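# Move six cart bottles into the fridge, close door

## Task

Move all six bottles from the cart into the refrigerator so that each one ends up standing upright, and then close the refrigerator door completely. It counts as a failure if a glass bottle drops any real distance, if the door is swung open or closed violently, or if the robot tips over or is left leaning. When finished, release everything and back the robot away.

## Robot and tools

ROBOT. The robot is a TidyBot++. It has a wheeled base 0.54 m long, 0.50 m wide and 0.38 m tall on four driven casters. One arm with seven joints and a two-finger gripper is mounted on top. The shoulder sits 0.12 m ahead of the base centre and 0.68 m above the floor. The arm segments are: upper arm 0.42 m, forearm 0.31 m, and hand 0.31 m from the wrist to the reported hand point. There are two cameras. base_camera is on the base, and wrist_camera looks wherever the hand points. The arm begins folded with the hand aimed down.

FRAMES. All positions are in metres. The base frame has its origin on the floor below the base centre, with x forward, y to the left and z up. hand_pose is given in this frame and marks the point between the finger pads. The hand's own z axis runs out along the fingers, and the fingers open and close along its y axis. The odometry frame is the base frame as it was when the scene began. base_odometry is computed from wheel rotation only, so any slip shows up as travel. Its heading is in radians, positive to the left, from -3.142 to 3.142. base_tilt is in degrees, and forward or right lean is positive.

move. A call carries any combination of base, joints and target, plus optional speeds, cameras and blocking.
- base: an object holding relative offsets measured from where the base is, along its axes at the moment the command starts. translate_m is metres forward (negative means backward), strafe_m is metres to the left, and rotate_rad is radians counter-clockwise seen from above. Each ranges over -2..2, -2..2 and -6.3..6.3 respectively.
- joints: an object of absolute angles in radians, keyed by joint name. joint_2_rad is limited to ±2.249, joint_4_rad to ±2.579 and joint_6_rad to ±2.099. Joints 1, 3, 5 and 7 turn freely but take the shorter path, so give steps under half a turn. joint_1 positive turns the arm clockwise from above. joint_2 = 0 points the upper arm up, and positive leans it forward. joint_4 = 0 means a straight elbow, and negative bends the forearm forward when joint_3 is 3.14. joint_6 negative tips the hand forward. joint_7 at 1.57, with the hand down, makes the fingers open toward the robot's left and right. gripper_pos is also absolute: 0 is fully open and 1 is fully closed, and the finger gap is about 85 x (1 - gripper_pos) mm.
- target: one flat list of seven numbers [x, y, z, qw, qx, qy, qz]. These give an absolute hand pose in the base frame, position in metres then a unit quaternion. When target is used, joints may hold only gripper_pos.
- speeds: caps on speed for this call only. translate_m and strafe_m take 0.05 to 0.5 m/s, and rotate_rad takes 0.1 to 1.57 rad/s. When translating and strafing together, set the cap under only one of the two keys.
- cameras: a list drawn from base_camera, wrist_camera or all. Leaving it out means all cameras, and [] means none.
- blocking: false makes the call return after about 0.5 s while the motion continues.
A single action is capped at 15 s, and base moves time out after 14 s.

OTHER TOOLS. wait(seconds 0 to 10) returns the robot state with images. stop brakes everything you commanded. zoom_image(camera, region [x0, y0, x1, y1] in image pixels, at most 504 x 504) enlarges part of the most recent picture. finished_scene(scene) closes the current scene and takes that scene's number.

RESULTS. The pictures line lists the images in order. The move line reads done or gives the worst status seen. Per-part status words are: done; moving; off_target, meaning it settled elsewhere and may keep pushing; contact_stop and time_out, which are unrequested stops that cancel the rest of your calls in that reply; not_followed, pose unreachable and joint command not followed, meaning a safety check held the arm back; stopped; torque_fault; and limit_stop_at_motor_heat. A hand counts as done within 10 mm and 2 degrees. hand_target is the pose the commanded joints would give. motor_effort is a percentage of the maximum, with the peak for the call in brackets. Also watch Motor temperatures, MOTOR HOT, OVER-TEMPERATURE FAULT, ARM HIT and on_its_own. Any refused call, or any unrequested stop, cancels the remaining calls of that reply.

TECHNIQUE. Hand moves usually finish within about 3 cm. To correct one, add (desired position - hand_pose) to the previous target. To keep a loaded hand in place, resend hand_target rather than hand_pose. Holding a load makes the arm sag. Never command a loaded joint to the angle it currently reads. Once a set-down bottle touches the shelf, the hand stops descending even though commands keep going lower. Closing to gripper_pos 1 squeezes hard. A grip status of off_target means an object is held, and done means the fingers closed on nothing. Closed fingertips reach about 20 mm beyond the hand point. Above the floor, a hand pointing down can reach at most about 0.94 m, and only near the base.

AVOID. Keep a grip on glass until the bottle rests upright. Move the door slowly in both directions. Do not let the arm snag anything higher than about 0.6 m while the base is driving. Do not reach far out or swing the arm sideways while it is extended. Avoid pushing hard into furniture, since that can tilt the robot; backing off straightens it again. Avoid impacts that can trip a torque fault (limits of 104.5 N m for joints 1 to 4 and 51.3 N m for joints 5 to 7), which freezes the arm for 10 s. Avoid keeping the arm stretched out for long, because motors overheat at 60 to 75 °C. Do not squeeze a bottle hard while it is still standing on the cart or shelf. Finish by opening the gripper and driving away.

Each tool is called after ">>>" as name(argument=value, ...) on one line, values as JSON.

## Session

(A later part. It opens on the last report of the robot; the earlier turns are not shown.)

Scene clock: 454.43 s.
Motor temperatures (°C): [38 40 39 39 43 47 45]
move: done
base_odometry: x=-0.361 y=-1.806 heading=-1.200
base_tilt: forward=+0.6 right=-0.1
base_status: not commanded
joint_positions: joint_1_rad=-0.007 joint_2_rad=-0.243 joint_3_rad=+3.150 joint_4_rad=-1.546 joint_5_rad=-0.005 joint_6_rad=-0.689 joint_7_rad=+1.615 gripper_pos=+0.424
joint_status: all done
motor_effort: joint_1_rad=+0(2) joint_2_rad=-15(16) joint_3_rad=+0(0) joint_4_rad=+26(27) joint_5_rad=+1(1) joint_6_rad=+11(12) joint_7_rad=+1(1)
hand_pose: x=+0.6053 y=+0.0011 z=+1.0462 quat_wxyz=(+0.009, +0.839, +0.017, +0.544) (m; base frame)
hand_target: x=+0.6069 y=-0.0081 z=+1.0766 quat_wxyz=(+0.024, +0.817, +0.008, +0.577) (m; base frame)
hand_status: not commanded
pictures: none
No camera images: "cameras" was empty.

γ=1.992. Good; continue.

>>> move(joints={"joint_4_rad":-1.545,"joint_6_rad":-0.627}, cameras=[])

>>> move(joints={"joint_4_rad":-1.565,"joint_6_rad":-0.612}, cameras=[])

>>> move(joints={"joint_4_rad":-1.585,"joint_6_rad":-0.597}, cameras=[])

Scene clock: 457.93 s.
Motor temperatures (°C): [38 40 39 39 43 47 45]
move: done
base_odometry: x=-0.361 y=-1.806 heading=-1.200
base_tilt: forward=+0.7 right=+0.0
base_status: not commanded
joint_positions: joint_1_rad=-0.007 joint_2_rad=-0.243 joint_3_rad=+3.150 joint_4_rad=-1.559 joint_5_rad=-0.005 joint_6_rad=-0.678 joint_7_rad=+1.615 gripper_pos=+0.424
joint_status: all done
motor_effort: joint_1_rad=+1(1) joint_2_rad=-16(17) joint_3_rad=+0(0) joint_4_rad=+25(26) joint_5_rad=+0(1) joint_6_rad=+11(12) joint_7_rad=+1(1)
hand_pose: x=+0.6060 y=+0.0011 z=+1.0413 quat_wxyz=(+0.009, +0.840, +0.017, +0.542) (m; base frame)
hand_target: x=+0.6077 y=-0.0080 z=+1.0706 quat_wxyz=(+0.024, +0.818, +0.008, +0.575) (m; base frame)
hand_status: not commanded
pictures: none
No camera images: "cameras" was empty.

Scene clock: 458.50 s.
Motor temperatures (°C): [38 40 39 39 43 47 45]
move: done
base_odometry: x=-0.361 y=-1.806 heading=-1.200
base_tilt: forward=+0.6 right=+0.0
base_status: not commanded
joint_positions: joint_1_rad=-0.007 joint_2_rad=-0.243 joint_3_rad=+3.150 joint_4_rad=-1.569 joint_5_rad=-0.005 joint_6_rad=-0.657 joint_7_rad=+1.615 gripper_pos=+0.424
joint_status: all done
motor_effort: joint_1_rad=+1(1) joint_2_rad=-13(15) joint_3_rad=+0(0) joint_4_rad=+24(26) joint_5_rad=+0(1) joint_6_rad=+9(12) joint_7_rad=+1(1)
hand_pose: x=+0.6082 y=+0.0011 z=+1.0414 quat_wxyz=(+0.009, +0.837, +0.017, +0.547) (m; base frame)
hand_target: x=+0.6088 y=-0.0078 z=+1.0631 quat_wxyz=(+0.024, +0.820, +0.008, +0.573) (m; base frame)
hand_status: not commanded
pictures: none
No camera images: "cameras" was empty.

Scene clock: 459.07 s.
Motor temperatures (°C): [38 40 39 39 43 47 45]
move: done
base_odometry: x=-0.361 y=-1.806 heading=-1.200
base_tilt: forward=+0.7 right=+0.0
base_status: not commanded
joint_positions: joint_1_rad=-0.007 joint_2_rad=-0.243 joint_3_rad=+3.150 joint_4_rad=-1.579 joint_5_rad=-0.005 joint_6_rad=-0.636 joint_7_rad=+1.615 gripper_pos=+0.424
joint_status: all done
motor_effort: joint_1_rad=+1(1) joint_2_rad=-12(14) joint_3_rad=+0(0) joint_4_rad=+22(25) joint_5_rad=+0(1) joint_6_rad=+9(11) joint_7_rad=+1(1)
hand_pose: x=+0.6103 y=+0.0011 z=+1.0415 quat_wxyz=(+0.009, +0.834, +0.017, +0.552) (m; base frame)
hand_target: x=+0.6099 y=-0.0076 z=+1.0556 quat_wxyz=(+0.023, +0.821, +0.009, +0.570) (m; base frame)
hand_status: not commanded
pictures: none
No camera images: "cameras" was empty.

>>> move(joints={"gripper_pos":0.2}, cameras=["wrist_camera"])

Scene clock: 462.40 s.
Motor temperatures (°C): [38 40 39 39 43 47 45]
move: done
base_odometry: x=-0.361 y=-1.806 heading=-1.200
base_tilt: forward=+0.6 right=+0.0
base_status: not commanded
joint_positions: joint_1_rad=-0.007 joint_2_rad=-0.243 joint_3_rad=+3.150 joint_4_rad=-1.580 joint_5_rad=-0.005 joint_6_rad=-0.626 joint_7_rad=+1.615 gripper_pos=+0.200
joint_status: all done
motor_effort: joint_1_rad=+1(2) joint_2_rad=-12(13) joint_3_rad=+0(1) joint_4_rad=+21(23) joint_5_rad=+0(1) joint_6_rad=+8(9) joint_7_rad=+0(1)
hand_pose: x=+0.6114 y=+0.0010 z=+1.0441 quat_wxyz=(+0.010, +0.831, +0.017, +0.556) (m; base frame)
hand_target: x=+0.6099 y=-0.0076 z=+1.0556 quat_wxyz=(+0.023, +0.821, +0.009, +0.570) (m; base frame)
hand_status: not commanded
pictures: wrist_camera
Images, in order (width x height): wrist_camera 644x476.

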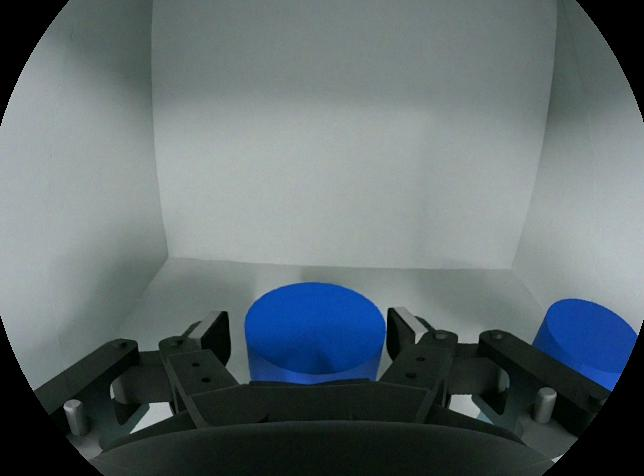

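>>> move(base={"translate_m":-0.2}, speeds={"translate_m":0.2}, cameras=["wrist_camera"])

>>> move(base={"translate_m":-0.515,"strafe_m":0.1}, joints={"joint_1_rad":0.0,"joint_2_rad":-0.43,"joint_3_rad":3.142,"joint_4_rad":-1.538,"joint_5_rad":0.05,"joint_6_rad":-0.93,"joint_7_rad":1.571,"gripper_pos":0}, cameras=[])

>>> move(base={"rotate_rad":-2.183}, speeds={"rotate_rad":1.0}, cameras=["wrist_camera"])

Scene clock: 468.23 s.
Motor temperatures (°C): [38 40 39 39 43 47 45]
move: done
base_odometry: x=-0.434 y=-1.620 heading=-1.200
base_tilt: forward=+0.6 right=-0.1
base_status: done
joint_positions: joint_1_rad=-0.007 joint_2_rad=-0.247 joint_3_rad=+3.150 joint_4_rad=-1.580 joint_5_rad=-0.005 joint_6_rad=-0.626 joint_7_rad=+1.615 gripper_pos=+0.200
joint_status: not commanded
motor_effort: joint_1_rad=+1(2) joint_2_rad=-11(17) joint_3_rad=+0(2) joint_4_rad=+21(22) joint_5_rad=+0(1) joint_6_rad=+7(8) joint_7_rad=+1(1)
hand_pose: x=+0.6100 y=+0.0011 z=+1.0463 quat_wxyz=(+0.010, +0.830, +0.017, +0.558) (m; base frame)
hand_target: x=+0.6099 y=-0.0076 z=+1.0556 quat_wxyz=(+0.023, +0.821, +0.009, +0.570) (m; base frame)
hand_status: not commanded
pictures: wrist_camera
Images, in order (width x height): wrist_camera 644x476.

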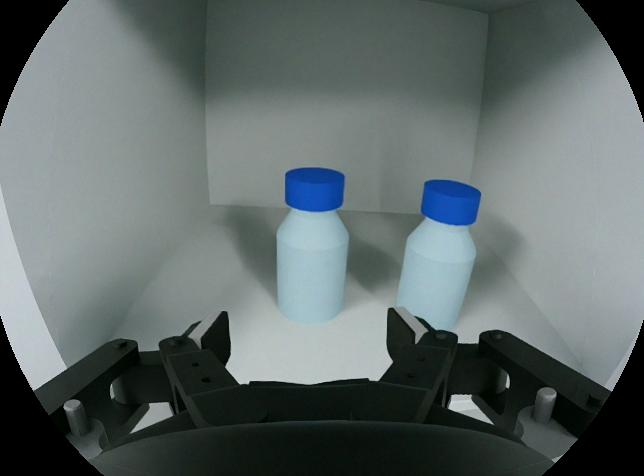

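Scene clock: 470.63 s.
Motor temperatures (°C): [38 40 39 39 43 47 45]
move: done
base_odometry: x=-0.527 y=-1.103 heading=-1.200
base_tilt: forward=+0.6 right=+0.0
base_status: done
joint_positions: joint_1_rad=-0.007 joint_2_rad=-0.423 joint_3_rad=+3.150 joint_4_rad=-1.552 joint_5_rad=-0.005 joint_6_rad=-0.892 joint_7_rad=+1.615 gripper_pos=+0.000
joint_status: all done
motor_effort: joint_1_rad=+1(2) joint_2_rad=-4(17) joint_3_rad=+0(1) joint_4_rad=+20(23) joint_5_rad=+0(2) joint_6_rad=+7(9) joint_7_rad=+1(2)
hand_pose: x=+0.5111 y=+0.0010 z=+1.0645 quat_wxyz=(+0.008, +0.847, +0.018, +0.531) (m; base frame)
hand_target: x=+0.5027 y=-0.0113 z=+1.0647 quat_wxyz=(+0.025, +0.851, +0.002, +0.524) (m; base frame)
hand_status: not commanded
pictures: none
No camera images: "cameras" was empty.

Scene clock: 473.73 s.
Motor temperatures (°C): [38 40 39 39 43 47 45]
move: done
base_odometry: x=-0.527 y=-1.103 heading=+2.902
base_tilt: forward=+0.6 right=+0.0
base_status: done
joint_positions: joint_1_rad=-0.007 joint_2_rad=-0.423 joint_3_rad=+3.150 joint_4_rad=-1.552 joint_5_rad=-0.005 joint_6_rad=-0.892 joint_7_rad=+1.615 gripper_pos=+0.000
joint_status: not commanded
motor_effort: joint_1_rad=+1(2) joint_2_rad=-3(6) joint_3_rad=+0(2) joint_4_rad=+20(21) joint_5_rad=+0(2) joint_6_rad=+7(8) joint_7_rad=+0(1)
hand_pose: x=+0.5110 y=+0.0011 z=+1.0645 quat_wxyz=(+0.008, +0.847, +0.018, +0.531) (m; base frame)
hand_target: x=+0.5027 y=-0.0113 z=+1.0647 quat_wxyz=(+0.025, +0.851, +0.002, +0.524) (m; base frame)
hand_status: not commanded
pictures: wrist_camera
Images, in order (width x height): wrist_camera 644x476.

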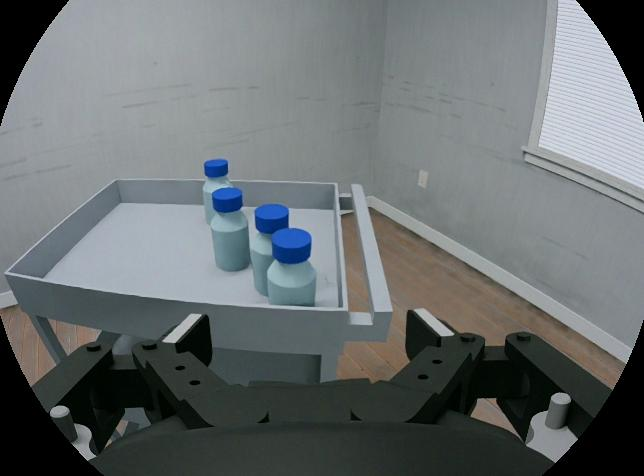

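>>> move(base={"translate_m":0.02,"strafe_m":0.064}, target=[0.72,0,0.932,0,0.8434,0,0.5373], joints={"gripper_pos":0.15}, cameras=["wrist_camera"])

Scene clock: 480.37 s.
Motor temperatures (°C): [38 40 39 39 43 47 45]
move: off_target
base_odometry: x=-0.562 y=-1.161 heading=+2.900
base_tilt: forward=+0.7 right=+0.0
base_status: done
joint_positions: joint_1_rad=-0.007 joint_2_rad=+0.015 joint_3_rad=+3.150 joint_4_rad=-1.672 joint_5_rad=-0.005 joint_6_rad=-0.348 joint_7_rad=+1.615 gripper_pos=+0.150
joint_status: all done
motor_effort: joint_1_rad=+1(2) joint_2_rad=-20(24) joint_3_rad=+0(3) joint_4_rad=+22(23) joint_5_rad=-1(2) joint_6_rad=+7(8) joint_7_rad=+1(1)
hand_pose: x=+0.7160 y=+0.0014 z=+0.9269 quat_wxyz=(+0.010, +0.851, +0.017, +0.526) (m; base frame)
hand_target: x=+0.7200 y=+0.0000 z=+0.9320 quat_wxyz=(+0.000, +0.843, +0.000, +0.537) (m; base frame)
hand_status: off_target (0.007 m and 2.8 deg from the pose sent, 0.247 m and 2.4 deg at the start)
pictures: wrist_camera
Images, in order (width x height): wrist_camera 644x476.

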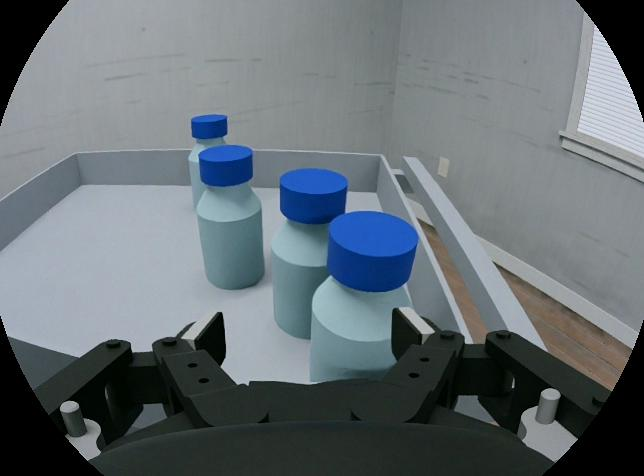

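>>> move(base={"strafe_m":-0.035}, target=[0.722,0,0.922,0,0.8434,0,0.5373], cameras=[])

>>> move(base={"translate_m":0.075}, speeds={"translate_m":0.12}, cameras=["wrist_camera"])

Scene clock: 484.93 s.
Motor temperatures (°C): [38 40 39 39 43 47 45]
move: off_target
base_odometry: x=-0.554 y=-1.127 heading=+2.901
base_tilt: forward=+0.7 right=+0.0
base_status: done
joint_positions: joint_1_rad=-0.008 joint_2_rad=+0.016 joint_3_rad=+3.153 joint_4_rad=-1.694 joint_5_rad=-0.005 joint_6_rad=-0.310 joint_7_rad=+1.615 gripper_pos=+0.150
joint_status: not commanded
motor_effort: joint_1_rad=+0(2) joint_2_rad=-21(23) joint_3_rad=-1(2) joint_4_rad=+21(22) joint_5_rad=+1(1) joint_6_rad=+8(8) joint_7_rad=+0(1)
hand_pose: x=+0.7176 y=-0.0003 z=+0.9240 quat_wxyz=(+0.011, +0.847, +0.016, +0.532) (m; base frame)
hand_target: x=+0.7220 y=+0.0000 z=+0.9220 quat_wxyz=(+0.000, +0.843, +0.000, +0.537) (m; base frame)
hand_status: off_target (0.005 m and 2.3 deg from the pose sent, 0.008 m and 2.8 deg at the start)
pictures: none
No camera images: "cameras" was empty.

Scene clock: 486.13 s.
Motor temperatures (°C): [38 40 39 39 43 47 45]
move: done
base_odometry: x=-0.627 y=-1.109 heading=+2.900
base_tilt: forward=+0.6 right=-0.1
base_status: done
joint_positions: joint_1_rad=-0.008 joint_2_rad=+0.022 joint_3_rad=+3.153 joint_4_rad=-1.694 joint_5_rad=-0.005 joint_6_rad=-0.309 joint_7_rad=+1.615 gripper_pos=+0.150
joint_status: not commanded
motor_effort: joint_1_rad=+1(2) joint_2_rad=-21(24) joint_3_rad=+0(1) joint_4_rad=+21(22) joint_5_rad=+0(1) joint_6_rad=+7(8) joint_7_rad=+1(1)
hand_pose: x=+0.7191 y=-0.0003 z=+0.9204 quat_wxyz=(+0.011, +0.848, +0.016, +0.530) (m; base frame)
hand_target: x=+0.7220 y=+0.0000 z=+0.9220 quat_wxyz=(+0.000, +0.843, +0.000, +0.537) (m; base frame)
hand_status: not commanded
pictures: wrist_camera
Images, in order (width x height): wrist_camera 644x476.

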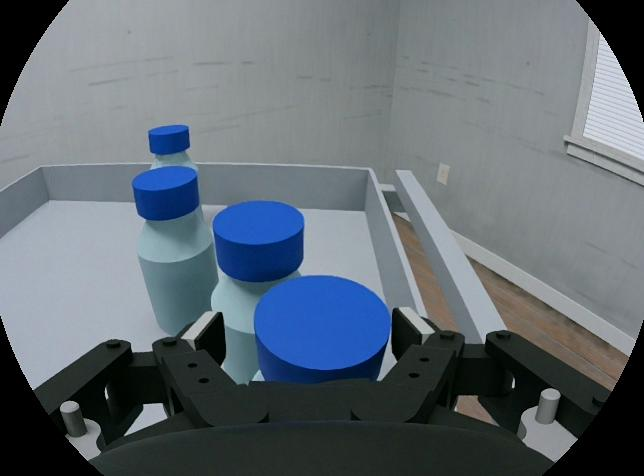

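>>> move(base={"translate_m":0.012,"strafe_m":-0.005}, speeds={"translate_m":0.1}, target=[0.722,0,0.910,0,0.8434,0,0.5373], cameras=["wrist_camera"])

>>> move(joints={"gripper_pos":1.0}, cameras=["wrist_camera"])

Scene clock: 488.90 s.
Motor temperatures (°C): [38 40 39 39 43 47 45]
move: off_target
base_odometry: x=-0.637 y=-1.101 heading=+2.901
base_tilt: forward=+0.6 right=+0.0
base_status: done
joint_positions: joint_1_rad=-0.008 joint_2_rad=+0.032 joint_3_rad=+3.153 joint_4_rad=-1.726 joint_5_rad=-0.005 joint_6_rad=-0.269 joint_7_rad=+1.615 gripper_pos=+0.150
joint_status: not commanded
motor_effort: joint_1_rad=+2(3) joint_2_rad=-22(25) joint_3_rad=+0(2) joint_4_rad=+21(23) joint_5_rad=+0(1) joint_6_rad=+7(8) joint_7_rad=+1(1)
hand_pose: x=+0.7210 y=-0.0004 z=+0.9064 quat_wxyz=(+0.011, +0.849, +0.016, +0.529) (m; base frame)
hand_target: x=+0.7220 y=+0.0000 z=+0.9100 quat_wxyz=(+0.000, +0.843, +0.000, +0.537) (m; base frame)
hand_status: off_target (0.004 m and 2.5 deg from the pose sent, 0.011 m and 2.5 deg at the start)
pictures: wrist_camera
Images, in order (width x height): wrist_camera 644x476.

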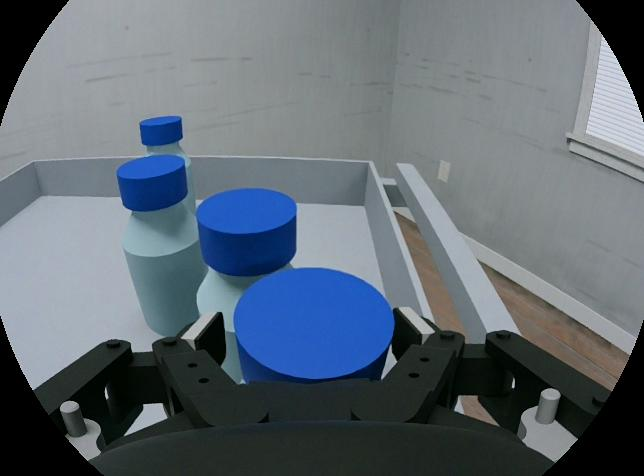

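Scene clock: 489.93 s.
Motor temperatures (°C): [38 40 39 39 43 47 45]
move: off_target
base_odometry: x=-0.637 y=-1.101 heading=+2.901
base_tilt: forward=+0.7 right=-0.1
base_status: not commanded
joint_positions: joint_1_rad=-0.008 joint_2_rad=+0.032 joint_3_rad=+3.153 joint_4_rad=-1.726 joint_5_rad=-0.005 joint_6_rad=-0.268 joint_7_rad=+1.615 gripper_pos=+0.422
joint_status: gripper_pos off_target (ended at +0.422, target +1.000)
motor_effort: joint_1_rad=+0(1) joint_2_rad=-20(23) joint_3_rad=-1(2) joint_4_rad=+21(22) joint_5_rad=+0(1) joint_6_rad=+7(8) joint_7_rad=+1(1)
hand_pose: x=+0.7211 y=-0.0004 z=+0.9067 quat_wxyz=(+0.011, +0.848, +0.016, +0.529) (m; base frame)
hand_target: x=+0.7220 y=+0.0000 z=+0.9100 quat_wxyz=(+0.000, +0.843, +0.000, +0.537) (m; base frame)
hand_status: not commanded
pictures: wrist_camera
Images, in order (width x height): wrist_camera 644x476.

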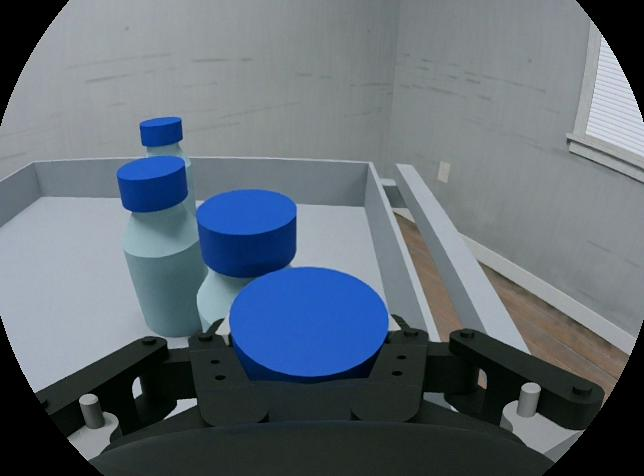

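>>> move(target=[0.722,0,1.03,0,0.8434,0,0.5373], cameras=[])

>>> move(base={"translate_m":-0.13,"strafe_m":-0.035}, speeds={"translate_m":0.25}, joints={"joint_1_rad":0.0,"joint_2_rad":-0.27,"joint_3_rad":3.142,"joint_4_rad":-1.17,"joint_5_rad":0.05,"joint_6_rad":-1.04,"joint_7_rad":1.571}, cameras=["wrist_camera"])

>>> move(base={"rotate_rad":2.182}, speeds={"rotate_rad":0.8}, cameras=["wrist_camera"])

Scene clock: 495.00 s.
Motor temperatures (°C): [38 40 39 39 43 47 45]
move: off_target
base_odometry: x=-0.637 y=-1.101 heading=+2.901
base_tilt: forward=+0.6 right=-0.1
base_status: not commanded
joint_positions: joint_1_rad=-0.008 joint_2_rad=+0.052 joint_3_rad=+3.153 joint_4_rad=-1.393 joint_5_rad=-0.005 joint_6_rad=-0.603 joint_7_rad=+1.615 gripper_pos=+0.422
joint_status: not commanded
motor_effort: joint_1_rad=+1(2) joint_2_rad=-27(30) joint_3_rad=+0(1) joint_4_rad=+26(28) joint_5_rad=+0(1) joint_6_rad=+10(11) joint_7_rad=+0(1)
hand_pose: x=+0.7293 y=+0.0001 z=+0.9989 quat_wxyz=(+0.011, +0.854, +0.017, +0.520) (m; base frame)
hand_target: x=+0.7220 y=+0.0000 z=+1.0300 quat_wxyz=(+0.000, +0.843, +0.000, +0.537) (m; base frame)
hand_status: off_target (0.032 m and 3.2 deg from the pose sent, 0.123 m and 2.5 deg at the start)
pictures: none
No camera images: "cameras" was empty.

Scene clock: 496.73 s.
Motor temperatures (°C): [38 40 39 39 43 47 45]
move: done
base_odometry: x=-0.503 y=-1.098 heading=+2.901
base_tilt: forward=+0.6 right=-0.1
base_status: done
joint_positions: joint_1_rad=-0.008 joint_2_rad=-0.256 joint_3_rad=+3.153 joint_4_rad=-1.190 joint_5_rad=-0.005 joint_6_rad=-1.020 joint_7_rad=+1.615 gripper_pos=+0.422
joint_status: all done
motor_effort: joint_1_rad=+1(3) joint_2_rad=-12(34) joint_3_rad=+0(2) joint_4_rad=+23(28) joint_5_rad=+0(2) joint_6_rad=+11(12) joint_7_rad=+0(1)
hand_pose: x=+0.5539 y=-0.0003 z=+1.1597 quat_wxyz=(+0.010, +0.829, +0.016, +0.560) (m; base frame)
hand_target: x=+0.5431 y=-0.0123 z=+1.1706 quat_wxyz=(+0.025, +0.825, -0.002, +0.565) (m; base frame)
hand_status: not commanded
pictures: wrist_camera
Images, in order (width x height): wrist_camera 644x476.

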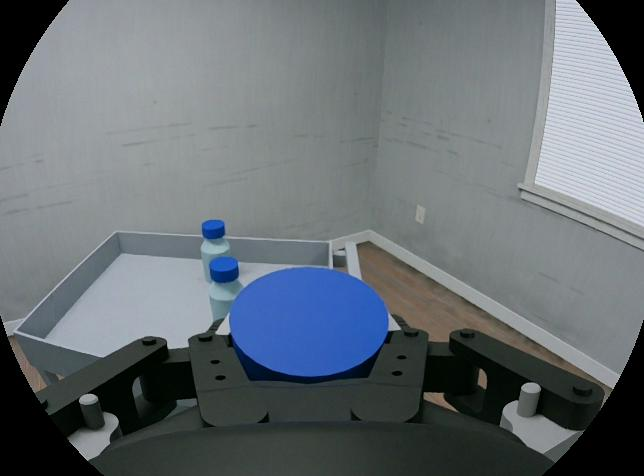

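Scene clock: 500.27 s.
Motor temperatures (°C): [38 40 39 39 43 47 45]
move: done
base_odometry: x=-0.503 y=-1.098 heading=-1.201
base_tilt: forward=+0.7 right=+0.0
base_status: done
joint_positions: joint_1_rad=-0.007 joint_2_rad=-0.256 joint_3_rad=+3.150 joint_4_rad=-1.190 joint_5_rad=-0.003 joint_6_rad=-1.021 joint_7_rad=+1.615 gripper_pos=+0.422
joint_status: not commanded
motor_effort: joint_1_rad=+0(2) joint_2_rad=-11(13) joint_3_rad=+0(4) joint_4_rad=+23(23) joint_5_rad=+1(3) joint_6_rad=+11(12) joint_7_rad=+1(1)
hand_pose: x=+0.5537 y=+0.0004 z=+1.1592 quat_wxyz=(+0.010, +0.829, +0.017, +0.559) (m; base frame)
hand_target: x=+0.5431 y=-0.0123 z=+1.1706 quat_wxyz=(+0.025, +0.825, -0.002, +0.565) (m; base frame)
hand_status: not commanded
pictures: wrist_camera
Images, in order (width x height): wrist_camera 644x476.

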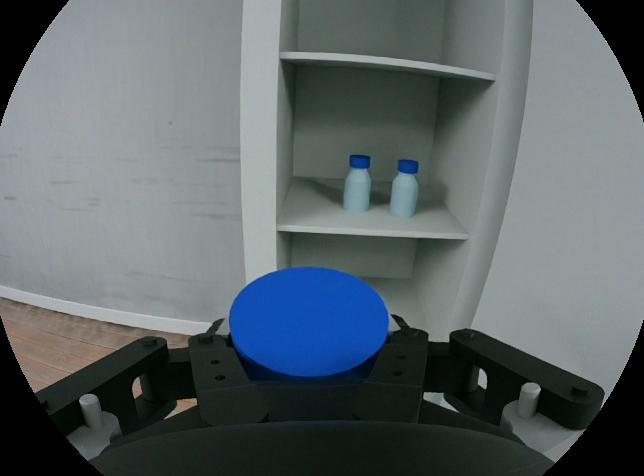

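>>> move(base={"translate_m":0.4,"strafe_m":-0.131}, joints={"joint_1_rad":-0.2}, cameras=["wrist_camera"])

Scene clock: 513.80 s.
Motor temperatures (°C): [38 40 39 39 43 47 45]
move: done
base_odometry: x=-0.480 y=-1.518 heading=-1.200
base_tilt: forward=+0.7 right=+0.0
base_status: done
joint_positions: joint_1_rad=-0.185 joint_2_rad=-0.248 joint_3_rad=+3.149 joint_4_rad=-1.190 joint_5_rad=-0.003 joint_6_rad=-1.025 joint_7_rad=+1.615 gripper_pos=+0.422
joint_status: all done
motor_effort: joint_1_rad=+1(2) joint_2_rad=-12(16) joint_3_rad=+0(2) joint_4_rad=+23(24) joint_5_rad=+1(2) joint_6_rad=+10(12) joint_7_rad=+0(1)
hand_pose: x=+0.5499 y=+0.0787 z=+1.1548 quat_wxyz=(-0.039, +0.827, +0.092, +0.553) (m; base frame)
hand_target: x=+0.5371 y=+0.0722 z=+1.1706 quat_wxyz=(-0.031, +0.821, +0.080, +0.565) (m; base frame)
hand_status: not commanded
pictures: wrist_camera
Images, in order (width x height): wrist_camera 644x476.

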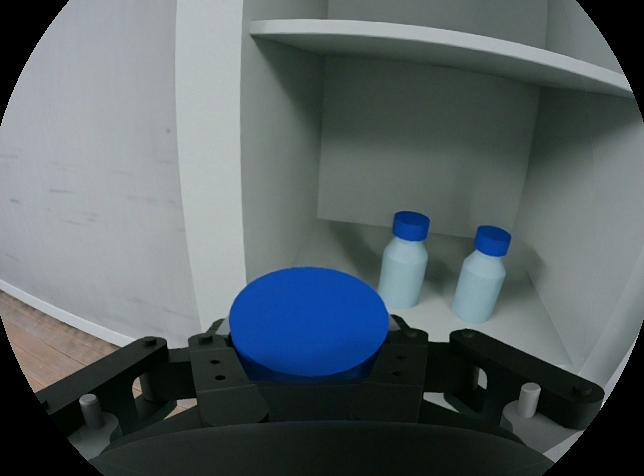

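>>> move(base={"translate_m":0.31,"strafe_m":0.006}, speeds={"translate_m":0.2}, cameras=["wrist_camera"])

Scene clock: 518.20 s.
Motor temperatures (°C): [38 40 39 39 43 47 45]
move: done
base_odometry: x=-0.362 y=-1.805 heading=-1.201
base_tilt: forward=+0.7 right=+0.0
base_status: done
joint_positions: joint_1_rad=-0.185 joint_2_rad=-0.248 joint_3_rad=+3.149 joint_4_rad=-1.190 joint_5_rad=-0.003 joint_6_rad=-1.026 joint_7_rad=+1.615 gripper_pos=+0.422
joint_status: not commanded
motor_effort: joint_1_rad=+1(1) joint_2_rad=-13(16) joint_3_rad=+0(1) joint_4_rad=+23(23) joint_5_rad=+0(1) joint_6_rad=+11(12) joint_7_rad=+1(1)
hand_pose: x=+0.5500 y=+0.0788 z=+1.1542 quat_wxyz=(-0.039, +0.828, +0.092, +0.552) (m; base frame)
hand_target: x=+0.5371 y=+0.0722 z=+1.1706 quat_wxyz=(-0.031, +0.821, +0.080, +0.565) (m; base frame)
hand_status: not commanded
pictures: wrist_camera
Images, in order (width x height): wrist_camera 644x476.

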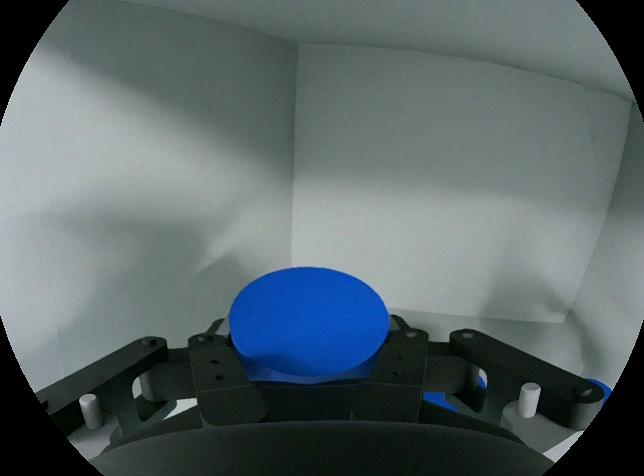

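>>> move(joints={"joint_1_rad":-0.2,"joint_2_rad":-0.255,"joint_3_rad":3.142,"joint_4_rad":-1.42,"joint_5_rad":0.05,"joint_6_rad":-0.77,"joint_7_rad":1.571}, cameras=["wrist_camera"])

Scene clock: 521.90 s.
Motor temperatures (°C): [38 40 39 39 43 47 45]
move: done
base_odometry: x=-0.362 y=-1.805 heading=-1.201
base_tilt: forward=+0.6 right=-0.1
base_status: not commanded
joint_positions: joint_1_rad=-0.185 joint_2_rad=-0.245 joint_3_rad=+3.149 joint_4_rad=-1.435 joint_5_rad=-0.003 joint_6_rad=-0.826 joint_7_rad=+1.615 gripper_pos=+0.422
joint_status: all done
motor_effort: joint_1_rad=+1(2) joint_2_rad=-14(16) joint_3_rad=+0(1) joint_4_rad=+24(26) joint_5_rad=+0(2) joint_6_rad=+10(11) joint_7_rad=+1(2)
hand_pose: x=+0.5822 y=+0.0846 z=+1.0728 quat_wxyz=(-0.038, +0.841, +0.093, +0.532) (m; base frame)
hand_target: x=+0.5850 y=+0.0845 z=+1.1024 quat_wxyz=(-0.032, +0.819, +0.087, +0.567) (m; base frame)
hand_status: not commanded
pictures: wrist_camera
Images, in order (width x height): wrist_camera 644x476.

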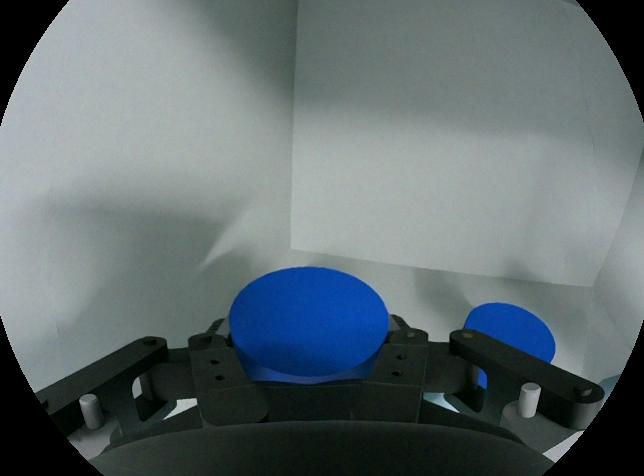

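>>> move(joints={"joint_4_rad":-1.47,"joint_6_rad":-0.71}, cameras=[])

>>> move(joints={"joint_4_rad":-1.51,"joint_6_rad":-0.67}, cameras=["wrist_camera"])

Scene clock: 525.53 s.
Motor temperatures (°C): [38 40 39 39 43 47 45]
move: done
base_odometry: x=-0.362 y=-1.805 heading=-1.201
base_tilt: forward=+0.6 right=-0.1
base_status: not commanded
joint_positions: joint_1_rad=-0.185 joint_2_rad=-0.244 joint_3_rad=+3.149 joint_4_rad=-1.485 joint_5_rad=-0.003 joint_6_rad=-0.762 joint_7_rad=+1.615 gripper_pos=+0.422
joint_status: all done
motor_effort: joint_1_rad=+1(1) joint_2_rad=-15(16) joint_3_rad=+0(0) joint_4_rad=+25(27) joint_5_rad=+0(1) joint_6_rad=+11(12) joint_7_rad=+1(1)
hand_pose: x=+0.5898 y=+0.0860 z=+1.0617 quat_wxyz=(-0.038, +0.837, +0.093, +0.538) (m; base frame)
hand_target: x=+0.5916 y=+0.0866 z=+1.0907 quat_wxyz=(-0.033, +0.816, +0.088, +0.571) (m; base frame)
hand_status: not commanded
pictures: none
No camera images: "cameras" was empty.

Scene clock: 526.23 s.
Motor temperatures (°C): [38 40 39 39 43 47 45]
move: done
base_odometry: x=-0.362 y=-1.805 heading=-1.201
base_tilt: forward=+0.6 right=-0.1
base_status: not commanded
joint_positions: joint_1_rad=-0.185 joint_2_rad=-0.243 joint_3_rad=+3.149 joint_4_rad=-1.525 joint_5_rad=-0.003 joint_6_rad=-0.721 joint_7_rad=+1.615 gripper_pos=+0.422
joint_status: all done
motor_effort: joint_1_rad=+2(2) joint_2_rad=-15(16) joint_3_rad=+0(0) joint_4_rad=+25(27) joint_5_rad=+0(1) joint_6_rad=+10(11) joint_7_rad=+1(1)
hand_pose: x=+0.5939 y=+0.0867 z=+1.0495 quat_wxyz=(-0.038, +0.837, +0.093, +0.538) (m; base frame)
hand_target: x=+0.5956 y=+0.0879 z=+1.0788 quat_wxyz=(-0.033, +0.816, +0.089, +0.571) (m; base frame)
hand_status: not commanded
pictures: wrist_camera
Images, in order (width x height): wrist_camera 644x476.

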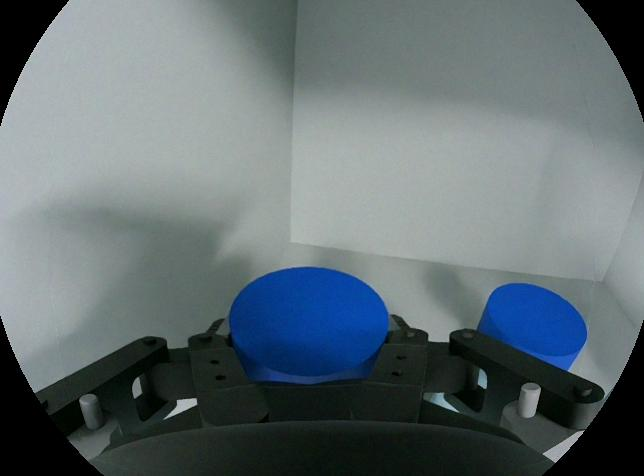

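>>> move(joints={"joint_4_rad":-1.535,"joint_6_rad":-0.645}, cameras=[])

>>> move(joints={"joint_4_rad":-1.555,"joint_6_rad":-0.63}, cameras=[])

>>> move(joints={"joint_4_rad":-1.575,"joint_6_rad":-0.61}, cameras=[])

>>> move(joints={"joint_4_rad":-1.592,"joint_6_rad":-0.593}, cameras=[])

Scene clock: 529.30 s.
Motor temperatures (°C): [38 40 39 39 43 47 45]
move: done
base_odometry: x=-0.362 y=-1.805 heading=-1.201
base_tilt: forward=+0.6 right=-0.1
base_status: not commanded
joint_positions: joint_1_rad=-0.185 joint_2_rad=-0.243 joint_3_rad=+3.149 joint_4_rad=-1.549 joint_5_rad=-0.003 joint_6_rad=-0.695 joint_7_rad=+1.615 gripper_pos=+0.422
joint_status: all done
motor_effort: joint_1_rad=+0(2) joint_2_rad=-14(16) joint_3_rad=+0(0) joint_4_rad=+26(27) joint_5_rad=+0(1) joint_6_rad=+10(12) joint_7_rad=+1(1)
hand_pose: x=+0.5962 y=+0.0871 z=+1.0425 quat_wxyz=(-0.038, +0.837, +0.093, +0.538) (m; base frame)
hand_target: x=+0.5979 y=+0.0887 z=+1.0713 quat_wxyz=(-0.033, +0.815, +0.090, +0.571) (m; base frame)
hand_status: not commanded
pictures: none
No camera images: "cameras" was empty.

Scene clock: 529.90 s.
Motor temperatures (°C): [38 40 39 39 43 47 45]
move: done
base_odometry: x=-0.362 y=-1.805 heading=-1.201
base_tilt: forward=+0.7 right=+0.0
base_status: not commanded
joint_positions: joint_1_rad=-0.185 joint_2_rad=-0.243 joint_3_rad=+3.149 joint_4_rad=-1.569 joint_5_rad=-0.003 joint_6_rad=-0.680 joint_7_rad=+1.615 gripper_pos=+0.422
joint_status: all done
motor_effort: joint_1_rad=+1(2) joint_2_rad=-15(16) joint_3_rad=+0(0) joint_4_rad=+26(27) joint_5_rad=+1(1) joint_6_rad=+10(11) joint_7_rad=+1(1)
hand_pose: x=+0.5971 y=+0.0873 z=+1.0351 quat_wxyz=(-0.038, +0.838, +0.093, +0.536) (m; base frame)
hand_target: x=+0.5990 y=+0.0891 z=+1.0638 quat_wxyz=(-0.033, +0.817, +0.090, +0.569) (m; base frame)
hand_status: not commanded
pictures: none
No camera images: "cameras" was empty.

Scene clock: 530.50 s.
Motor temperatures (°C): [38 40 39 39 43 47 45]
move: done
base_odometry: x=-0.362 y=-1.805 heading=-1.201
base_tilt: forward=+0.7 right=-0.1
base_status: not commanded
joint_positions: joint_1_rad=-0.185 joint_2_rad=-0.243 joint_3_rad=+3.149 joint_4_rad=-1.584 joint_5_rad=-0.003 joint_6_rad=-0.656 joint_7_rad=+1.615 gripper_pos=+0.422
joint_status: all done
motor_effort: joint_1_rad=+0(2) joint_2_rad=-15(15) joint_3_rad=+0(0) joint_4_rad=+25(26) joint_5_rad=+0(1) joint_6_rad=+11(12) joint_7_rad=+1(1)
hand_pose: x=+0.5994 y=+0.0877 z=+1.0335 quat_wxyz=(-0.038, +0.835, +0.092, +0.540) (m; base frame)
hand_target: x=+0.6006 y=+0.0896 z=+1.0578 quat_wxyz=(-0.033, +0.817, +0.091, +0.569) (m; base frame)
hand_status: not commanded
pictures: none
No camera images: "cameras" was empty.

Scene clock: 531.07 s.
Motor temperatures (°C): [38 40 39 39 43 47 45]
move: done
base_odometry: x=-0.362 y=-1.805 heading=-1.201
base_tilt: forward=+0.6 right=-0.1
base_status: not commanded
joint_positions: joint_1_rad=-0.185 joint_2_rad=-0.243 joint_3_rad=+3.149 joint_4_rad=-1.593 joint_5_rad=-0.003 joint_6_rad=-0.635 joint_7_rad=+1.615 gripper_pos=+0.422
joint_status: all done
motor_effort: joint_1_rad=+1(1) joint_2_rad=-14(15) joint_3_rad=+0(0) joint_4_rad=+24(26) joint_5_rad=+0(1) joint_6_rad=+10(11) joint_7_rad=+1(1)
hand_pose: x=+0.6015 y=+0.0880 z=+1.0337 quat_wxyz=(-0.039, +0.832, +0.092, +0.545) (m; base frame)
hand_target: x=+0.6018 y=+0.0901 z=+1.0525 quat_wxyz=(-0.033, +0.817, +0.091, +0.569) (m; base frame)
hand_status: not commanded
pictures: none
No camera images: "cameras" was empty.

Contact at 1.0335. Release.

>>> move(joints={"gripper_pos":0.18}, cameras=[])

>>> move(base={"translate_m":-0.12,"strafe_m":-0.022}, speeds={"translate_m":0.12}, cameras=["wrist_camera"])

Scene clock: 534.50 s.
Motor temperatures (°C): [38 40 39 39 43 47 45]
move: done
base_odometry: x=-0.362 y=-1.805 heading=-1.201
base_tilt: forward=+0.7 right=+0.0
base_status: not commanded
joint_positions: joint_1_rad=-0.185 joint_2_rad=-0.243 joint_3_rad=+3.149 joint_4_rad=-1.594 joint_5_rad=-0.003 joint_6_rad=-0.621 joint_7_rad=+1.615 gripper_pos=+0.180
joint_status: all done
motor_effort: joint_1_rad=+0(1) joint_2_rad=-11(14) joint_3_rad=+0(0) joint_4_rad=+21(24) joint_5_rad=+0(1) joint_6_rad=+7(10) joint_7_rad=+0(1)
hand_pose: x=+0.6031 y=+0.0883 z=+1.0375 quat_wxyz=(-0.039, +0.829, +0.092, +0.551) (m; base frame)
hand_target: x=+0.6018 y=+0.0901 z=+1.0525 quat_wxyz=(-0.033, +0.817, +0.091, +0.569) (m; base frame)
hand_status: not commanded
pictures: none
No camera images: "cameras" was empty.

Scene clock: 536.10 s.
Motor temperatures (°C): [38 40 39 39 43 47 45]
move: done
base_odometry: x=-0.427 y=-1.701 heading=-1.201
base_tilt: forward=+0.6 right=+0.0
base_status: done
joint_positions: joint_1_rad=-0.186 joint_2_rad=-0.247 joint_3_rad=+3.149 joint_4_rad=-1.594 joint_5_rad=-0.003 joint_6_rad=-0.621 joint_7_rad=+1.615 gripper_pos=+0.180
joint_status: not commanded
motor_effort: joint_1_rad=+0(2) joint_2_rad=-11(17) joint_3_rad=+0(2) joint_4_rad=+21(22) joint_5_rad=+0(2) joint_6_rad=+8(8) joint_7_rad=+0(1)
hand_pose: x=+0.6019 y=+0.0881 z=+1.0394 quat_wxyz=(-0.039, +0.828, +0.091, +0.553) (m; base frame)
hand_target: x=+0.6018 y=+0.0901 z=+1.0525 quat_wxyz=(-0.033, +0.817, +0.091, +0.569) (m; base frame)
hand_status: not commanded
pictures: wrist_camera
Images, in order (width x height): wrist_camera 644x476.

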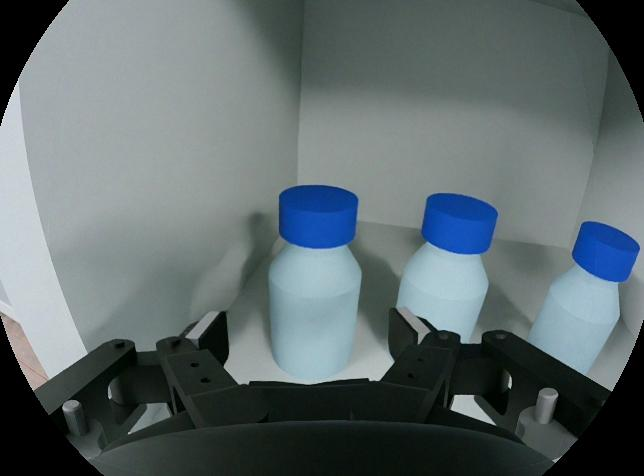

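>>> move(base={"translate_m":-0.593,"strafe_m":0.12}, joints={"joint_1_rad":-0.05,"joint_2_rad":-0.43,"joint_3_rad":3.142,"joint_4_rad":-1.538,"joint_5_rad":0.05,"joint_6_rad":-0.93,"joint_7_rad":1.571,"gripper_pos":0.1}, cameras=[])

>>> move(base={"rotate_rad":-2.183}, speeds={"rotate_rad":1.0}, cameras=["wrist_camera"])

Scene clock: 541.63 s.
Motor temperatures (°C): [38 40 39 39 43 47 45]
move: done
base_odometry: x=-0.529 y=-1.105 heading=-1.200
base_tilt: forward=+0.7 right=+0.0
base_status: done
joint_positions: joint_1_rad=-0.066 joint_2_rad=-0.418 joint_3_rad=+3.149 joint_4_rad=-1.552 joint_5_rad=-0.003 joint_6_rad=-0.891 joint_7_rad=+1.615 gripper_pos=+0.100
joint_status: all done
motor_effort: joint_1_rad=+0(2) joint_2_rad=-4(16) joint_3_rad=+0(2) joint_4_rad=+20(23) joint_5_rad=+1(2) joint_6_rad=+7(8) joint_7_rad=+0(2)
hand_pose: x=+0.5121 y=+0.0242 z=+1.0626 quat_wxyz=(-0.007, +0.847, +0.043, +0.529) (m; base frame)
hand_target: x=+0.5028 y=+0.0078 z=+1.0647 quat_wxyz=(+0.012, +0.851, +0.023, +0.525) (m; base frame)
hand_status: not commanded
pictures: none
No camera images: "cameras" was empty.

Scene clock: 544.73 s.
Motor temperatures (°C): [38 40 39 39 43 47 45]
move: done
base_odometry: x=-0.530 y=-1.105 heading=+2.901
base_tilt: forward=+0.6 right=-0.1
base_status: done
joint_positions: joint_1_rad=-0.064 joint_2_rad=-0.418 joint_3_rad=+3.149 joint_4_rad=-1.552 joint_5_rad=-0.003 joint_6_rad=-0.891 joint_7_rad=+1.615 gripper_pos=+0.100
joint_status: not commanded
motor_effort: joint_1_rad=+0(2) joint_2_rad=-4(6) joint_3_rad=+0(2) joint_4_rad=+20(21) joint_5_rad=+0(2) joint_6_rad=+7(8) joint_7_rad=+1(1)
hand_pose: x=+0.5121 y=+0.0233 z=+1.0626 quat_wxyz=(-0.006, +0.847, +0.042, +0.529) (m; base frame)
hand_target: x=+0.5028 y=+0.0078 z=+1.0647 quat_wxyz=(+0.012, +0.851, +0.023, +0.525) (m; base frame)
hand_status: not commanded
pictures: wrist_camera
Images, in order (width x height): wrist_camera 644x476.

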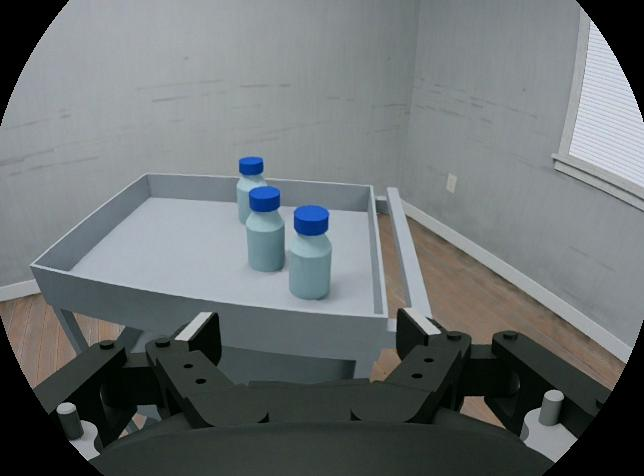

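>>> move(base={"translate_m":0.093,"strafe_m":0.0455}, target=[0.72,0,0.932,0,0.8434,0,0.5373], joints={"gripper_pos":0.1}, cameras=["wrist_camera"])

Scene clock: 550.97 s.
Motor temperatures (°C): [38 40 39 39 43 47 45]
move: off_target
base_odometry: x=-0.631 y=-1.127 heading=+2.900
base_tilt: forward=+0.6 right=-0.2
base_status: done
joint_positions: joint_1_rad=-0.033 joint_2_rad=+0.013 joint_3_rad=+3.149 joint_4_rad=-1.672 joint_5_rad=-0.003 joint_6_rad=-0.348 joint_7_rad=+1.615 gripper_pos=+0.100
joint_status: all done
motor_effort: joint_1_rad=+1(2) joint_2_rad=-21(26) joint_3_rad=+0(1) joint_4_rad=+21(23) joint_5_rad=-1(1) joint_6_rad=+7(8) joint_7_rad=+1(1)
hand_pose: x=+0.7151 y=+0.0169 z=+0.9278 quat_wxyz=(+0.004, +0.850, +0.029, +0.526) (m; base frame)
hand_target: x=+0.7200 y=+0.0000 z=+0.9320 quat_wxyz=(+0.000, +0.843, +0.000, +0.537) (m; base frame)
hand_status: off_target (0.018 m and 3.7 deg from the pose sent, 0.247 m and 5.0 deg at the start)
pictures: wrist_camera
Images, in order (width x height): wrist_camera 644x476.

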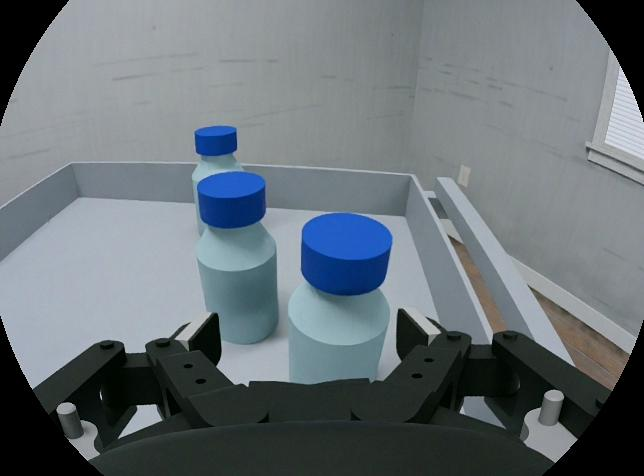

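>>> move(base={"strafe_m":-0.017}, target=[0.722,0,0.920,0,0.8434,0,0.5373], cameras=[])

>>> move(base={"translate_m":0.075}, speeds={"translate_m":0.12}, cameras=["wrist_camera"])

Scene clock: 555.17 s.
Motor temperatures (°C): [38 40 39 39 42 47 45]
move: off_target
base_odometry: x=-0.627 y=-1.111 heading=+2.900
base_tilt: forward=+0.6 right=-0.2
base_status: done
joint_positions: joint_1_rad=-0.024 joint_2_rad=+0.014 joint_3_rad=+3.151 joint_4_rad=-1.700 joint_5_rad=-0.003 joint_6_rad=-0.304 joint_7_rad=+1.615 gripper_pos=+0.100
joint_status: not commanded
motor_effort: joint_1_rad=+1(3) joint_2_rad=-21(23) joint_3_rad=-1(2) joint_4_rad=+21(23) joint_5_rad=+1(1) joint_6_rad=+7(8) joint_7_rad=+0(1)
hand_pose: x=+0.7167 y=+0.0102 z=+0.9235 quat_wxyz=(+0.007, +0.846, +0.024, +0.533) (m; base frame)
hand_target: x=+0.7220 y=+0.0000 z=+0.9200 quat_wxyz=(+0.000, +0.843, +0.000, +0.537) (m; base frame)
hand_status: off_target (0.012 m and 2.9 deg from the pose sent, 0.020 m and 3.7 deg at the start)
pictures: none
No camera images: "cameras" was empty.

Scene clock: 556.37 s.
Motor temperatures (°C): [38 40 39 39 42 47 45]
move: done
base_odometry: x=-0.700 y=-1.092 heading=+2.900
base_tilt: forward=+0.6 right=-0.1
base_status: done
joint_positions: joint_1_rad=-0.024 joint_2_rad=+0.021 joint_3_rad=+3.151 joint_4_rad=-1.700 joint_5_rad=-0.003 joint_6_rad=-0.303 joint_7_rad=+1.615 gripper_pos=+0.100
joint_status: not commanded
motor_effort: joint_1_rad=+0(2) joint_2_rad=-21(24) joint_3_rad=+0(2) joint_4_rad=+22(22) joint_5_rad=+0(1) joint_6_rad=+7(8) joint_7_rad=+0(1)
hand_pose: x=+0.7186 y=+0.0102 z=+0.9190 quat_wxyz=(+0.007, +0.848, +0.024, +0.530) (m; base frame)
hand_target: x=+0.7220 y=+0.0000 z=+0.9200 quat_wxyz=(+0.000, +0.843, +0.000, +0.537) (m; base frame)
hand_status: not commanded
pictures: wrist_camera
Images, in order (width x height): wrist_camera 644x476.

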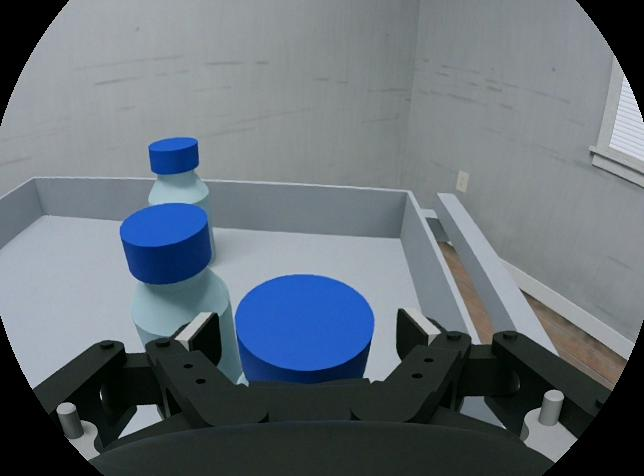

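>>> move(base={"translate_m":0.013}, speeds={"translate_m":0.1}, target=[0.722,0.005,0.910,0,0.8434,0,0.5373], cameras=["wrist_camera"])

>>> move(joints={"gripper_pos":1.0}, cameras=["wrist_camera"])

>>> move(target=[0.722,0,1.03,0,0.8434,0,0.5373], cameras=[])

Scene clock: 562.70 s.
Motor temperatures (°C): [38 40 39 39 42 47 45]
move: done
base_odometry: x=-0.713 y=-1.089 heading=+2.900
base_tilt: forward=+0.7 right=-0.2
base_status: done
joint_positions: joint_1_rad=-0.024 joint_2_rad=+0.033 joint_3_rad=+3.151 joint_4_rad=-1.725 joint_5_rad=+0.012 joint_6_rad=-0.270 joint_7_rad=+1.562 gripper_pos=+0.100
joint_status: not commanded
motor_effort: joint_1_rad=+0(2) joint_2_rad=-21(26) joint_3_rad=+0(2) joint_4_rad=+21(22) joint_5_rad=+0(1) joint_6_rad=+6(8) joint_7_rad=+1(1)
hand_pose: x=+0.7211 y=+0.0093 z=+0.9069 quat_wxyz=(-0.002, +0.849, +0.007, +0.529) (m; base frame)
hand_target: x=+0.7220 y=+0.0050 z=+0.9100 quat_wxyz=(+0.000, +0.843, +0.000, +0.537) (m; base frame)
hand_status: done (0.005 m and 1.4 deg from the pose sent, 0.011 m and 3.0 deg at the start)
pictures: wrist_camera
Images, in order (width x height): wrist_camera 644x476.

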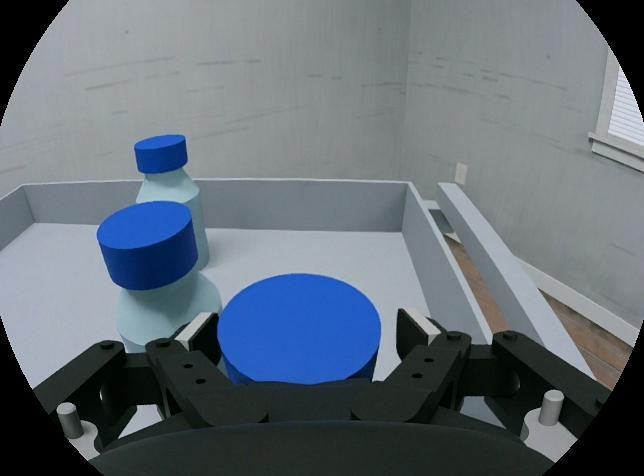

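Scene clock: 563.73 s.
Motor temperatures (°C): [38 40 39 39 42 47 45]
move: off_target
base_odometry: x=-0.713 y=-1.089 heading=+2.900
base_tilt: forward=+0.7 right=-0.1
base_status: not commanded
joint_positions: joint_1_rad=-0.024 joint_2_rad=+0.033 joint_3_rad=+3.151 joint_4_rad=-1.725 joint_5_rad=+0.012 joint_6_rad=-0.269 joint_7_rad=+1.562 gripper_pos=+0.422
joint_status: gripper_pos off_target (ended at +0.422, target +1.000)
motor_effort: joint_1_rad=+0(2) joint_2_rad=-21(23) joint_3_rad=+0(1) joint_4_rad=+20(22) joint_5_rad=+0(1) joint_6_rad=+7(8) joint_7_rad=+0(1)
hand_pose: x=+0.7212 y=+0.0093 z=+0.9071 quat_wxyz=(-0.002, +0.848, +0.007, +0.529) (m; base frame)
hand_target: x=+0.7220 y=+0.0050 z=+0.9100 quat_wxyz=(+0.000, +0.843, +0.000, +0.537) (m; base frame)
hand_status: not commanded
pictures: wrist_camera
Images, in order (width x height): wrist_camera 644x476.

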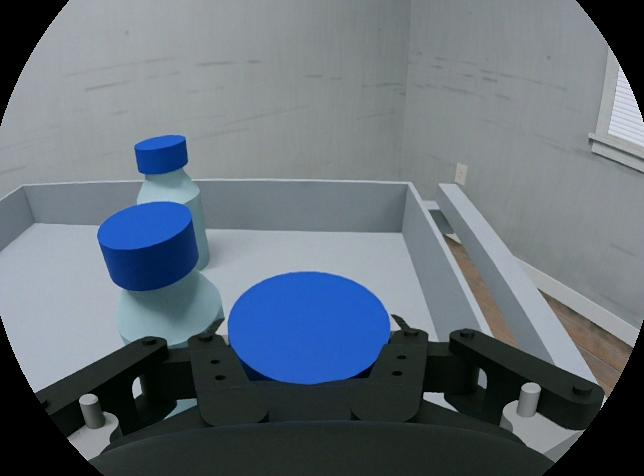

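Scene clock: 565.50 s.
Motor temperatures (°C): [38 40 39 39 42 47 45]
move: off_target
base_odometry: x=-0.713 y=-1.089 heading=+2.900
base_tilt: forward=+0.7 right=+0.0
base_status: not commanded
joint_positions: joint_1_rad=-0.024 joint_2_rad=+0.045 joint_3_rad=+3.151 joint_4_rad=-1.388 joint_5_rad=+0.012 joint_6_rad=-0.600 joint_7_rad=+1.562 gripper_pos=+0.422
joint_status: not commanded
motor_effort: joint_1_rad=+1(2) joint_2_rad=-26(29) joint_3_rad=+0(1) joint_4_rad=+25(27) joint_5_rad=+0(1) joint_6_rad=+9(11) joint_7_rad=+1(1)
hand_pose: x=+0.7280 y=+0.0084 z=+1.0064 quat_wxyz=(+0.000, +0.850, +0.005, +0.526) (m; base frame)
hand_target: x=+0.7220 y=+0.0000 z=+1.0300 quat_wxyz=(+0.000, +0.843, +0.000, +0.537) (m; base frame)
hand_status: off_target (0.026 m and 1.6 deg from the pose sent, 0.123 m and 1.3 deg at the start)
pictures: none
No camera images: "cameras" was empty.

>>> move(base={"translate_m":-0.19,"strafe_m":-0.035}, speeds={"translate_m":0.3}, joints={"joint_1_rad":0.1,"joint_2_rad":-0.27,"joint_3_rad":3.142,"joint_4_rad":-1.17,"joint_5_rad":0.05,"joint_6_rad":-1.04,"joint_7_rad":1.571}, cameras=[])

>>> move(base={"rotate_rad":2.181}, speeds={"rotate_rad":0.8}, cameras=["wrist_camera"])

Scene clock: 577.63 s.
Motor temperatures (°C): [38 40 39 39 42 47 45]
move: done
base_odometry: x=-0.520 y=-1.100 heading=+2.900
base_tilt: forward=+0.6 right=-0.1
base_status: done
joint_positions: joint_1_rad=+0.083 joint_2_rad=-0.265 joint_3_rad=+3.151 joint_4_rad=-1.186 joint_5_rad=+0.012 joint_6_rad=-1.015 joint_7_rad=+1.562 gripper_pos=+0.422
joint_status: all done
motor_effort: joint_1_rad=+1(3) joint_2_rad=-10(32) joint_3_rad=+0(2) joint_4_rad=+21(27) joint_5_rad=+0(3) joint_6_rad=+10(11) joint_7_rad=+0(1)
hand_pose: x=+0.5479 y=-0.0429 z=+1.1667 quat_wxyz=(+0.029, +0.823, -0.043, +0.566) (m; base frame)
hand_target: x=+0.5398 y=-0.0546 z=+1.1707 quat_wxyz=(+0.053, +0.824, -0.043, +0.563) (m; base frame)
hand_status: not commanded
pictures: none
No camera images: "cameras" was empty.

Scene clock: 581.17 s.
Motor temperatures (°C): [38 40 39 39 42 47 45]
move: done
base_odometry: x=-0.520 y=-1.100 heading=-1.203
base_tilt: forward=+0.6 right=-0.1
base_status: done
joint_positions: joint_1_rad=+0.088 joint_2_rad=-0.265 joint_3_rad=+3.150 joint_4_rad=-1.186 joint_5_rad=+0.012 joint_6_rad=-1.016 joint_7_rad=+1.562 gripper_pos=+0.422
joint_status: not commanded
motor_effort: joint_1_rad=+1(3) joint_2_rad=-10(12) joint_3_rad=+0(4) joint_4_rad=+21(22) joint_5_rad=+0(2) joint_6_rad=+10(11) joint_7_rad=+0(1)
hand_pose: x=+0.5476 y=-0.0442 z=+1.1662 quat_wxyz=(+0.030, +0.823, -0.044, +0.565) (m; base frame)
hand_target: x=+0.5398 y=-0.0546 z=+1.1707 quat_wxyz=(+0.053, +0.824, -0.043, +0.563) (m; base frame)
hand_status: not commanded
pictures: wrist_camera
Images, in order (width x height): wrist_camera 644x476.

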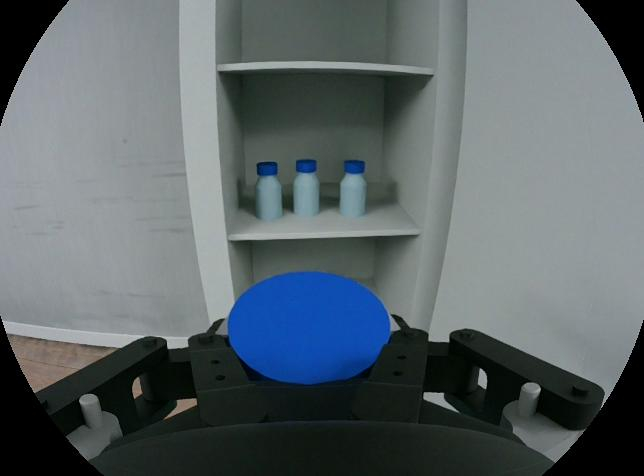

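>>> move(base={"translate_m":0.42,"strafe_m":-0.091,"rotate_rad":0.003}, joints={"joint_1_rad":0.2}, cameras=["wrist_camera"])

Scene clock: 589.77 s.
Motor temperatures (°C): [38 40 39 39 42 47 45]
move: done
base_odometry: x=-0.454 y=-1.525 heading=-1.200
base_tilt: forward=+0.6 right=-0.1
base_status: done
joint_positions: joint_1_rad=+0.185 joint_2_rad=-0.252 joint_3_rad=+3.150 joint_4_rad=-1.186 joint_5_rad=+0.012 joint_6_rad=-1.020 joint_7_rad=+1.562 gripper_pos=+0.422
joint_status: all done
motor_effort: joint_1_rad=+1(3) joint_2_rad=-12(15) joint_3_rad=+0(2) joint_4_rad=+21(23) joint_5_rad=+1(2) joint_6_rad=+10(11) joint_7_rad=+1(1)
hand_pose: x=+0.5472 y=-0.0866 z=+1.1595 quat_wxyz=(+0.057, +0.825, -0.084, +0.556) (m; base frame)
hand_target: x=+0.5322 y=-0.0963 z=+1.1707 quat_wxyz=(+0.081, +0.820, -0.084, +0.560) (m; base frame)
hand_status: not commanded
pictures: wrist_camera
Images, in order (width x height): wrist_camera 644x476.

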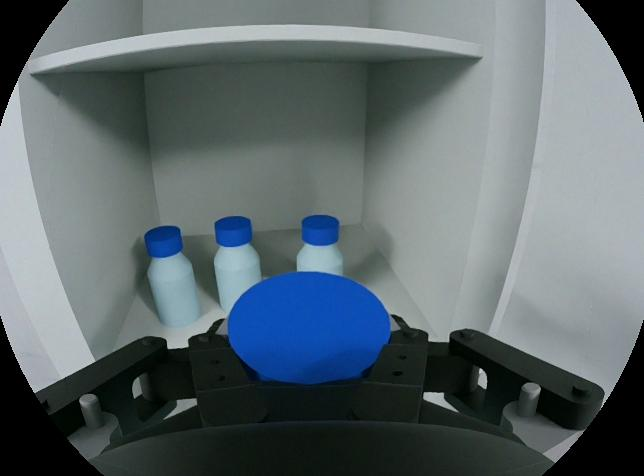

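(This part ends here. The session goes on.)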